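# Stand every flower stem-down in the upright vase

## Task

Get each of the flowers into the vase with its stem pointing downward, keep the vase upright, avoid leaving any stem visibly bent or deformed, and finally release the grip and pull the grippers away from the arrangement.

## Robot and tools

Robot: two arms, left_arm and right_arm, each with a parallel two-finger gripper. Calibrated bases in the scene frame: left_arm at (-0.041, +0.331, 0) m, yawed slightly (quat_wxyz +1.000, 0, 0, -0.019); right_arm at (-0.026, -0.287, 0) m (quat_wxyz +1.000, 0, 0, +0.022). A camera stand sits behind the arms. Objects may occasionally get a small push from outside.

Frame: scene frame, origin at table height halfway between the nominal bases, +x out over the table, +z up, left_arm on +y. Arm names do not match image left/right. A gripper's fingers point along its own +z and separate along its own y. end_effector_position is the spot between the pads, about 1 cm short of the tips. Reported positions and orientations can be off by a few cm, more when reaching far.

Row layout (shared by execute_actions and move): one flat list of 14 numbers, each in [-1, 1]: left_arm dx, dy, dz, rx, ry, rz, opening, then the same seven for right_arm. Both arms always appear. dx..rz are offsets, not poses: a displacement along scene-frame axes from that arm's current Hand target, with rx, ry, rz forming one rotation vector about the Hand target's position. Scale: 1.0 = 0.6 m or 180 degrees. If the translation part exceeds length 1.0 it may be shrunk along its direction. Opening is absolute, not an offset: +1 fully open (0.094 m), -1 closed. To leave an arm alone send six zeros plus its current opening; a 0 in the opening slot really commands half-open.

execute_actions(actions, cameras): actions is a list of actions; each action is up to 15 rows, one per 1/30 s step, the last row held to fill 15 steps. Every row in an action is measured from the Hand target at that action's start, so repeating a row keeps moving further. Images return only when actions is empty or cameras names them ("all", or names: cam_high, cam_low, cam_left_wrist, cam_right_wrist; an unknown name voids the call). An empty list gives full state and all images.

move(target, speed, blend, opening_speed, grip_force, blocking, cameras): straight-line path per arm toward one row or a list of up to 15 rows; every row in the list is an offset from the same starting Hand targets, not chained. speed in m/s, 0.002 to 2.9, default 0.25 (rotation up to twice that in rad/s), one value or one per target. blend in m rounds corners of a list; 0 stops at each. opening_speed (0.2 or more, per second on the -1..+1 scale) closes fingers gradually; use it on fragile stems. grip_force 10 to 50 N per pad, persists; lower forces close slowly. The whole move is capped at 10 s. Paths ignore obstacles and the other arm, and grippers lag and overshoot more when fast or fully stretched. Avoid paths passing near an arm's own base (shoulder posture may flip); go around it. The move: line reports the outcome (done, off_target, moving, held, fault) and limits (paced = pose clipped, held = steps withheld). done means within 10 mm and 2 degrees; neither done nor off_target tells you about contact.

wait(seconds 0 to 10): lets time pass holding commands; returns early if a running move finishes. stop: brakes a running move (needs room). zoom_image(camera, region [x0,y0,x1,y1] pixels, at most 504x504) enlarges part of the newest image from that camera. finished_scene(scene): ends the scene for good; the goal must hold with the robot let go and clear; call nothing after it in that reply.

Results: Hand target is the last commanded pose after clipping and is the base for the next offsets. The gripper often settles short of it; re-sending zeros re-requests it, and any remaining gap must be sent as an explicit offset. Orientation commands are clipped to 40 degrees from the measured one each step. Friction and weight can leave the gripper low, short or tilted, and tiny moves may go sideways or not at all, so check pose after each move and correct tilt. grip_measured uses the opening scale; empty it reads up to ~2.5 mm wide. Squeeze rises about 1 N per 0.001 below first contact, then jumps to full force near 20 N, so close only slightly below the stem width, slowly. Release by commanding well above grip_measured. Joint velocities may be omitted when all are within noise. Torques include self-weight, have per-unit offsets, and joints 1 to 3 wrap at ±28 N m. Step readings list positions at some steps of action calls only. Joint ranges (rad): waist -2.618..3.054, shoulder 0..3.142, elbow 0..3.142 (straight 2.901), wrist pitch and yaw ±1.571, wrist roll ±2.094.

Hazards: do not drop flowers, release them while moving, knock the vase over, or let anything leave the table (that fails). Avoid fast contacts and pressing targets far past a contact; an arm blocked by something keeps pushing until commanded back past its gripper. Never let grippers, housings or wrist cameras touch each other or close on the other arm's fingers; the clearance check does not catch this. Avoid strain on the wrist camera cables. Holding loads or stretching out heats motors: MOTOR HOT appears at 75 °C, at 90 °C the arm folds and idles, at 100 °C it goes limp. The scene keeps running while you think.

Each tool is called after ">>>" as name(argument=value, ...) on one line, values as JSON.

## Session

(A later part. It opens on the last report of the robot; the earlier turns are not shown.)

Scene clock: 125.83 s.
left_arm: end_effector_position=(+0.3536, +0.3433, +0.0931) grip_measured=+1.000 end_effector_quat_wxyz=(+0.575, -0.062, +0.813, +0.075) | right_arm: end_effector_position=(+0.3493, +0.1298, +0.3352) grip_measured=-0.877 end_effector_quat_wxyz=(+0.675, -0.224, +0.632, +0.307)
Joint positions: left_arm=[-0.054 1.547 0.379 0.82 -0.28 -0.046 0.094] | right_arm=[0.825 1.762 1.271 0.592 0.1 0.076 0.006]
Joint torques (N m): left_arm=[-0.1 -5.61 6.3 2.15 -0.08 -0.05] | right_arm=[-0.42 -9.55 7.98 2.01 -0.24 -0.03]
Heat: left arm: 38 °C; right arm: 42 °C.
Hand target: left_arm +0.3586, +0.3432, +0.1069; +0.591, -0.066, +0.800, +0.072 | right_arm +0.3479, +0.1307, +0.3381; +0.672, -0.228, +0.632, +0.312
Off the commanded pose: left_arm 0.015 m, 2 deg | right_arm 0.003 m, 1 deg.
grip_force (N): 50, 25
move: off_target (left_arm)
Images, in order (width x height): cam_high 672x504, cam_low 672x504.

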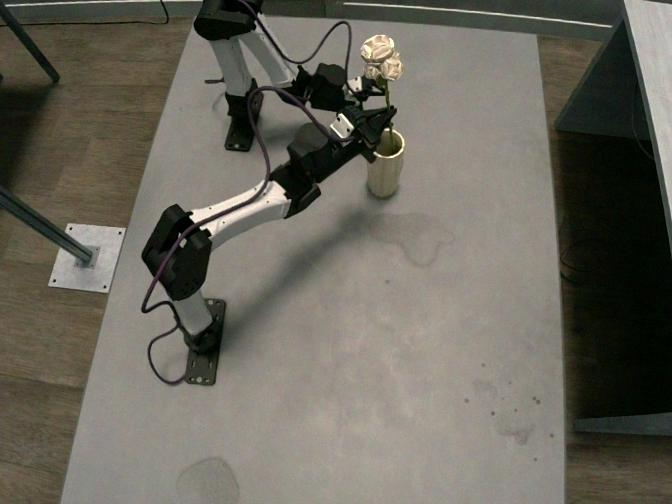

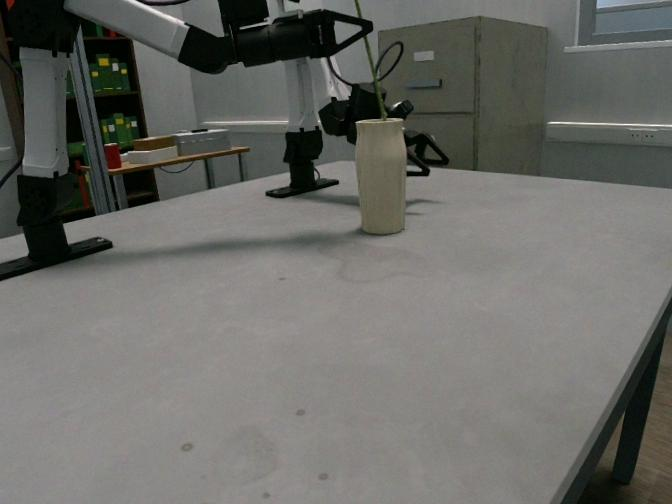

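>>> move(target=[0,0,0,0,0,0,1,0.006,0.004,-0.05,-0.02,0.02,0,-1], speed=0.08, cameras=["cam_high","cam_low"])

>>> zoom_image(camera="cam_low", region=[300, 0, 460, 240])

>>> zoom_image(camera="cam_high", region=[340, 60, 460, 210])

Scene clock: 133.77 s.
left_arm: end_effector_position=(+0.3536, +0.3433, +0.0931) grip_measured=+1.000 end_effector_quat_wxyz=(+0.575, -0.062, +0.813, +0.075) | right_arm: end_effector_position=(+0.3498, +0.1303, +0.3175) grip_measured=-0.877 end_effector_quat_wxyz=(+0.656, -0.234, +0.654, +0.296)
Joint positions: left_arm=[-0.054 1.547 0.379 0.82 -0.28 -0.046 0.094] | right_arm=[0.825 1.762 1.265 0.532 0.1 0.076 0.006]
Joint torques (N m): left_arm=[-0.13 -5.61 6.31 2.14 -0.09 -0.05] | right_arm=[-0.7 -7.9 7.38 2.06 -0.26 0.06]
Heat: left arm: 38 °C; right arm: 41 °C.
Hand target: left_arm +0.3586, +0.3432, +0.1069; +0.591, -0.066, +0.800, +0.072 | right_arm +0.3515, +0.1331, +0.3081; +0.644, -0.239, +0.662, +0.299
Off the commanded pose: left_arm 0.015 m, 2 deg | right_arm 0.010 m, 2 deg.
grip_force (N): 50, 25
move: off_target (left_arm)
Images, in order (width x height): cam_high 672x504, cam_low 672x504.

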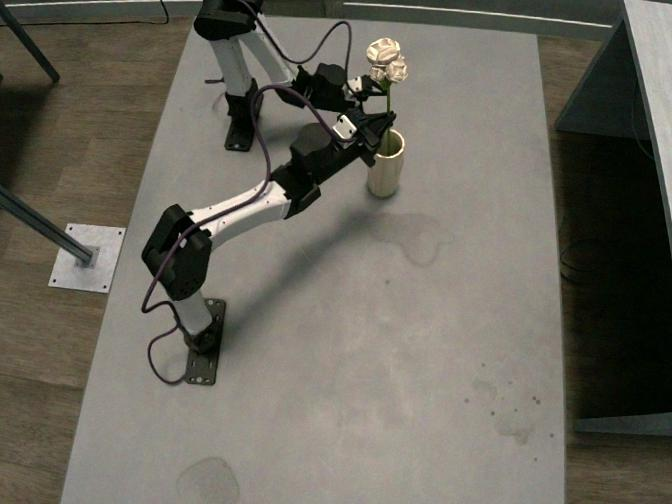

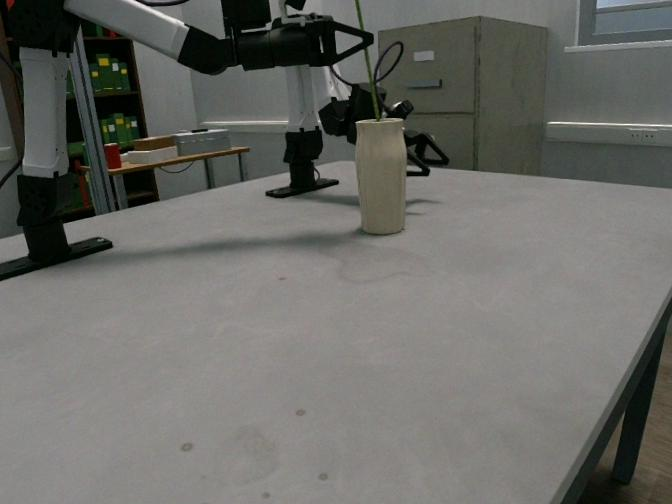

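Scaled by 2.100 from the camera's 672x504 image, which has a finer 960x720 frame.

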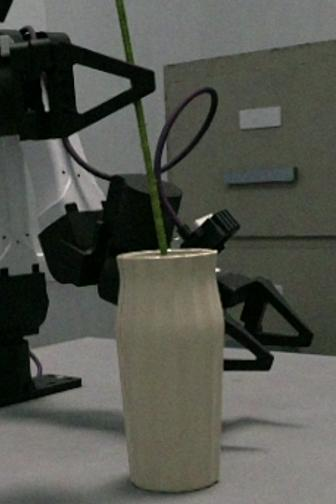

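Scaled by 3.360 from the camera's 672x504 image, which has a finer 960x720 frame.

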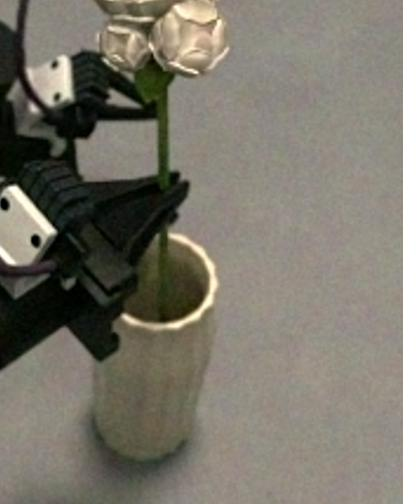

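>>> move(target=[0,0,0,0,0,0,1,0.003,0.003,-0.042,0,0,0,-1], speed=0.06, cameras=["cam_high","cam_low"])

>>> zoom_image(camera="cam_low", region=[300, 0, 460, 240])

>>> zoom_image(camera="cam_high", region=[340, 60, 460, 210])

Scene clock: 139.40 s.
left_arm: end_effector_position=(+0.3536, +0.3433, +0.0931) grip_measured=+1.000 end_effector_quat_wxyz=(+0.575, -0.062, +0.813, +0.075) | right_arm: end_effector_position=(+0.3515, +0.1328, +0.2727) grip_measured=-0.877 end_effector_quat_wxyz=(+0.630, -0.248, +0.680, +0.282)
Joint positions: left_arm=[-0.054 1.547 0.379 0.82 -0.28 -0.046 0.094] | right_arm=[0.825 1.8 1.213 0.538 0.099 0.076 0.006]
Joint torques (N m): left_arm=[-0.1 -5.61 6.31 2.15 -0.09 -0.04] | right_arm=[-0.79 -8.17 6.97 2.99 -0.26 0.05]
Heat: left arm: 38 °C; right arm: 41 °C.
Hand target: left_arm +0.3586, +0.3432, +0.1069; +0.591, -0.066, +0.800, +0.072 | right_arm +0.3533, +0.1349, +0.2829; +0.644, -0.239, +0.662, +0.299
Off the commanded pose: left_arm 0.015 m, 2 deg | right_arm 0.011 m, 3 deg.
grip_force (N): 50, 25
move: off_target (left_arm, right_arm)
Images, in order (width x height): cam_high 672x504, cam_low 672x504.

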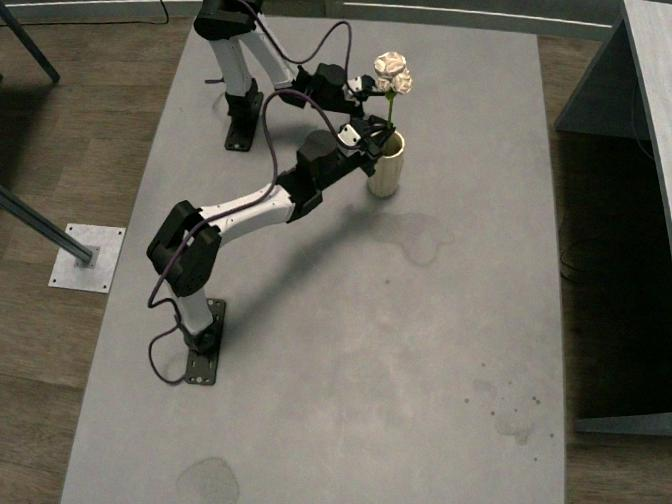

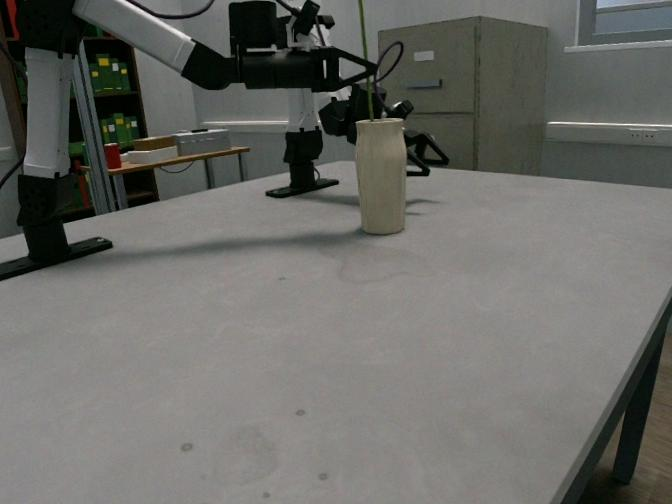

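Scaled by 2.100 from the camera's 672x504 image, which has a finer 960x720 frame.

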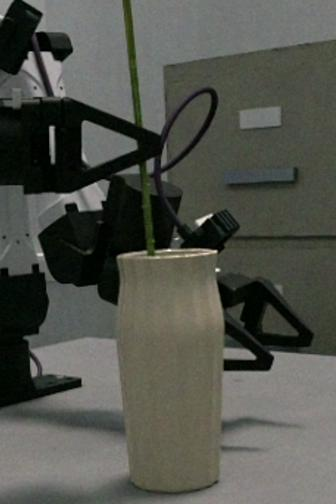

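Scaled by 3.360 from the camera's 672x504 image, which has a finer 960x720 frame.

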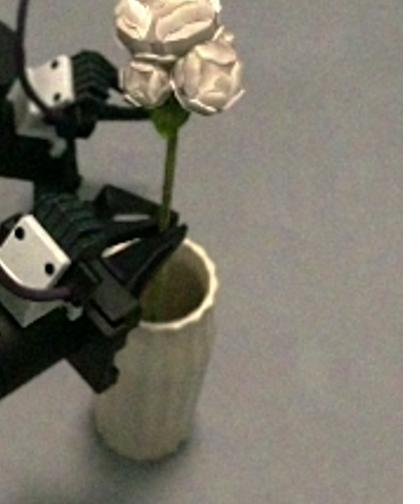

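>>> move(target=[0,0,0,0,0,0,1,0.003,0.003,-0.035,0.012,-0.012,0,-1], speed=0.05, cameras=["cam_high","cam_low","cam_right_wrist"])

>>> zoom_image(camera="cam_low", region=[300, 0, 460, 240])

Scene clock: 144.87 s.
left_arm: end_effector_position=(+0.3536, +0.3433, +0.0931) grip_measured=+1.000 end_effector_quat_wxyz=(+0.575, -0.062, +0.813, +0.075) | right_arm: end_effector_position=(+0.3552, +0.1327, +0.2708) grip_measured=-0.877 end_effector_quat_wxyz=(+0.666, -0.228, +0.644, +0.300)
Joint positions: left_arm=[-0.054 1.547 0.379 0.82 -0.28 -0.046 0.094] | right_arm=[0.82 1.855 1.153 0.768 0.1 0.076 0.006]
Joint torques (N m): left_arm=[-0.12 -5.63 6.27 2.16 -0.09 -0.04] | right_arm=[-0.5 -7.36 6.02 2.45 -0.27 0]
Heat: left arm: 39 °C; right arm: 41 °C.
Hand target: left_arm +0.3586, +0.3432, +0.1069; +0.591, -0.066, +0.800, +0.072 | right_arm +0.3551, +0.1367, +0.2619; +0.661, -0.233, +0.644, +0.307
Off the commanded pose: left_arm 0.015 m, 2 deg | right_arm 0.010 m, 1 deg.
grip_force (N): 50, 25
move: off_target (left_arm)
Images, in order (width x height): cam_high 672x504, cam_low 672x504, cam_right_wrist 672x504.

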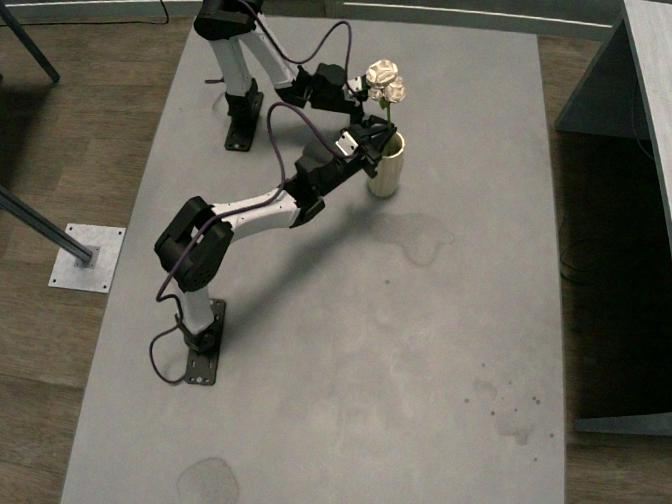

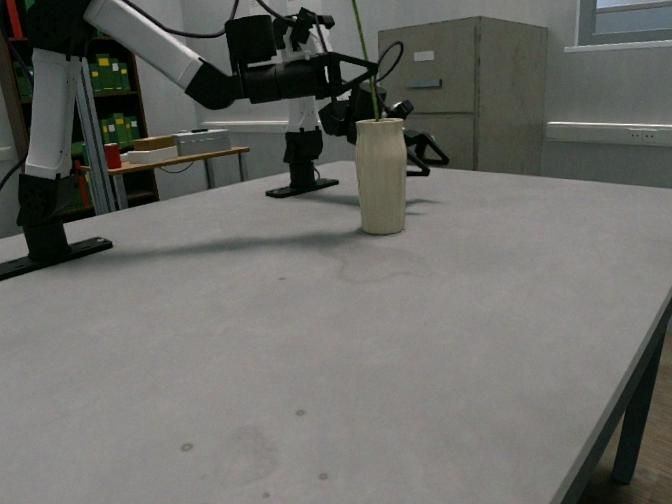

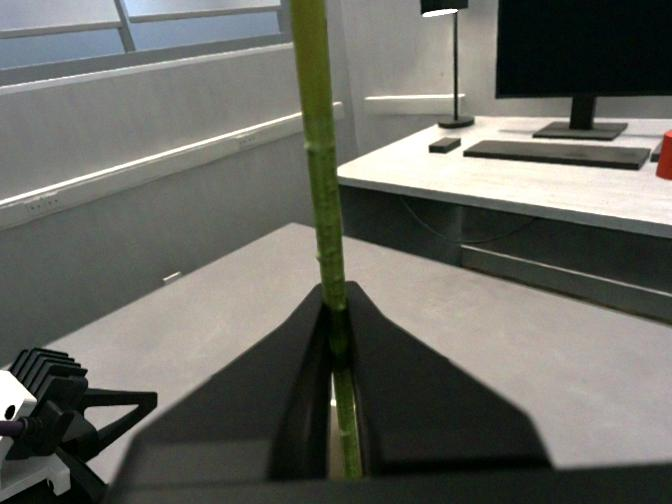

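Scaled by 2.100 from the camera's 672x504 image, which has a finer 960x720 frame.

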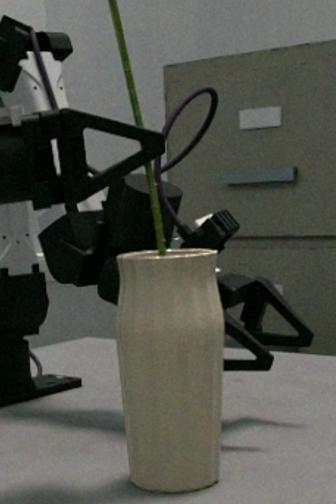

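>>> move(target=[0,0,0,0,0,0,1,0,0.003,-0.045,-0.012,0.012,0,-1], speed=0.05, cameras=["cam_high","cam_low","cam_right_wrist"])

>>> zoom_image(camera="cam_low", region=[300, 0, 460, 240])

Scene clock: 149.13 s.
left_arm: end_effector_position=(+0.3536, +0.3433, +0.0931) grip_measured=+1.000 end_effector_quat_wxyz=(+0.575, -0.062, +0.813, +0.075) | right_arm: end_effector_position=(+0.3545, +0.1318, +0.2698) grip_measured=-0.877 end_effector_quat_wxyz=(+0.674, -0.224, +0.635, +0.305)
Joint positions: left_arm=[-0.054 1.547 0.379 0.82 -0.28 -0.046 0.094] | right_arm=[0.82 1.868 1.133 0.829 0.1 0.076 0.006]
Joint torques (N m): left_arm=[-0.12 -5.64 6.3 2.15 -0.09 -0.05] | right_arm=[-0.17 -6.39 5.04 1.78 -0.23 0.06]
Heat: left arm: 39 °C; right arm: 41 °C.
Hand target: left_arm +0.3586, +0.3432, +0.1069; +0.591, -0.066, +0.800, +0.072 | right_arm +0.3551, +0.1385, +0.2349; +0.644, -0.239, +0.662, +0.299
Off the commanded pose: left_arm 0.015 m, 2 deg | right_arm 0.036 m, 5 deg.
grip_force (N): 50, 25
move: off_target (left_arm, right_arm)
Images, in order (width x height): cam_high 672x504, cam_low 672x504, cam_right_wrist 672x504.

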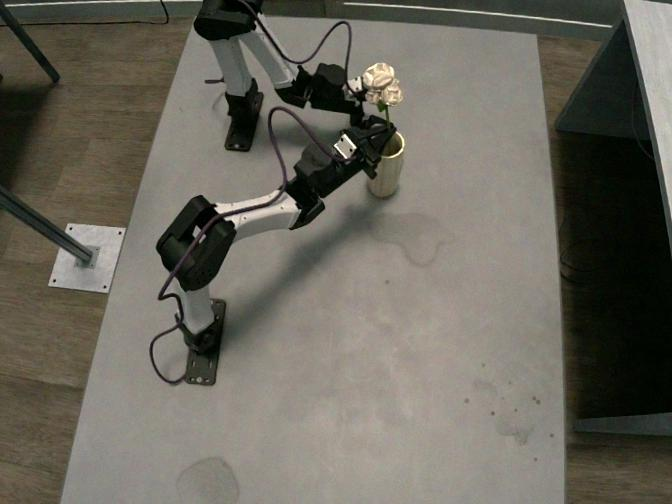

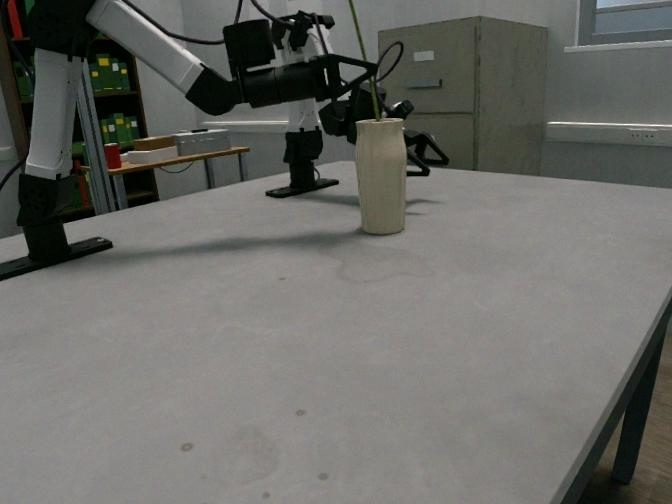

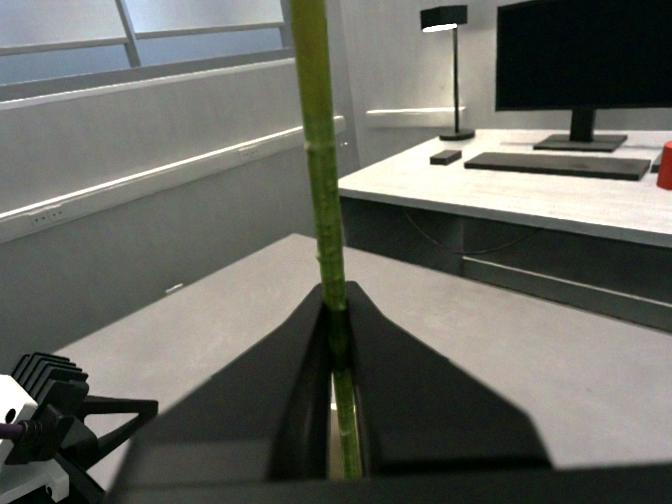

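Scaled by 2.100 from the camera's 672x504 image, which has a finer 960x720 frame.

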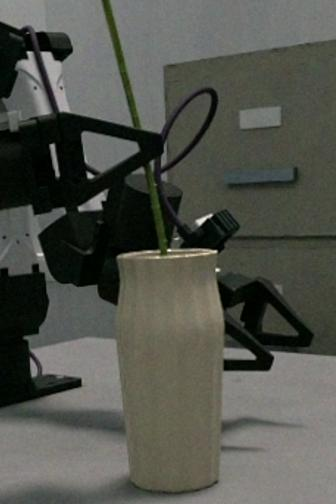

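>>> move(target=[[0,0,0,0,0,0,1,0,-0.006,0.048,0.016,-0.016,0,-1],[0,0,0,0,0,0,1,0,-0.006,0.048,0.016,-0.016,0,0.2],[0,0,0,0,0,0,1,-0.2,-0.206,0.06,0.016,-0.016,0,0.2]], speed=[0.05,0.1,0.15], opening_speed=0.8, cameras=["cam_high","cam_low","cam_right_wrist"])

Scene clock: 157.97 s.
left_arm: end_effector_position=(+0.3536, +0.3433, +0.0931) grip_measured=+1.000 end_effector_quat_wxyz=(+0.575, -0.062, +0.813, +0.075) | right_arm: end_effector_position=(+0.2381, +0.0172, +0.2670) grip_measured=+0.198 end_effector_quat_wxyz=(+0.665, -0.234, +0.637, +0.311)
Joint positions: left_arm=[-0.054 1.547 0.379 0.82 -0.28 -0.046 0.094] | right_arm=[0.862 1.228 0.517 0.789 0.116 0.076 0.056]
Joint torques (N m): left_arm=[-0.12 -5.64 6.3 2.14 -0.09 -0.03] | right_arm=[0.65 -6.08 6.63 1.97 0.07 -0.07]
Heat: left arm: 39 °C; right arm: 40 °C.
Hand target: left_arm +0.3586, +0.3432, +0.1069; +0.591, -0.066, +0.800, +0.072 | right_arm +0.2351, +0.0149, +0.2709; +0.666, -0.230, +0.638, +0.309
Off the commanded pose: left_arm 0.015 m, 2 deg | right_arm 0.006 m, 1 deg.
grip_force (N): 50, 25
move: off_target (left_arm)
Images, in order (width x height): cam_high 672x504, cam_low 672x504, cam_right_wrist 672x504.

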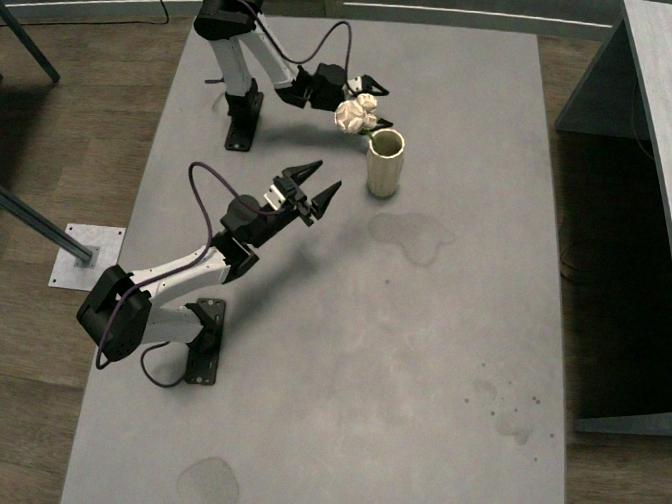

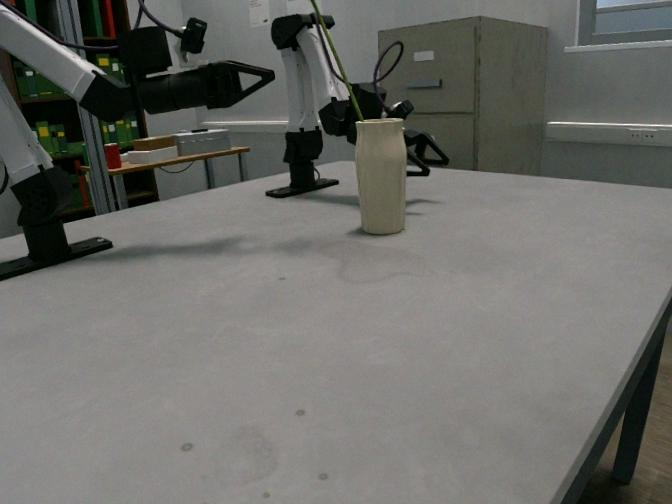

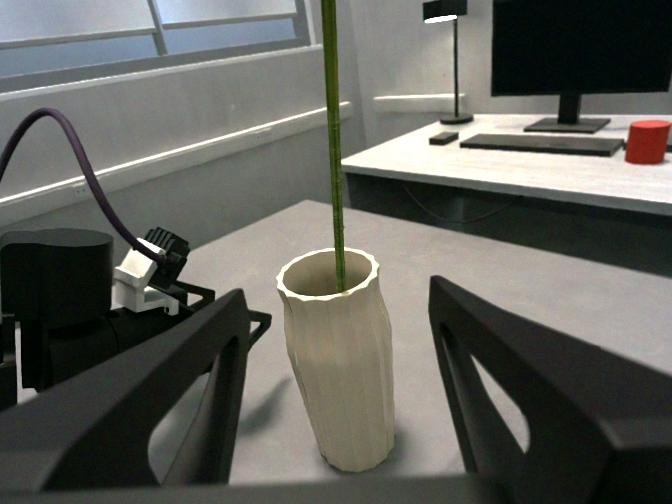

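>>> finished_scene(scene=2)

The scene is finished: the task was done.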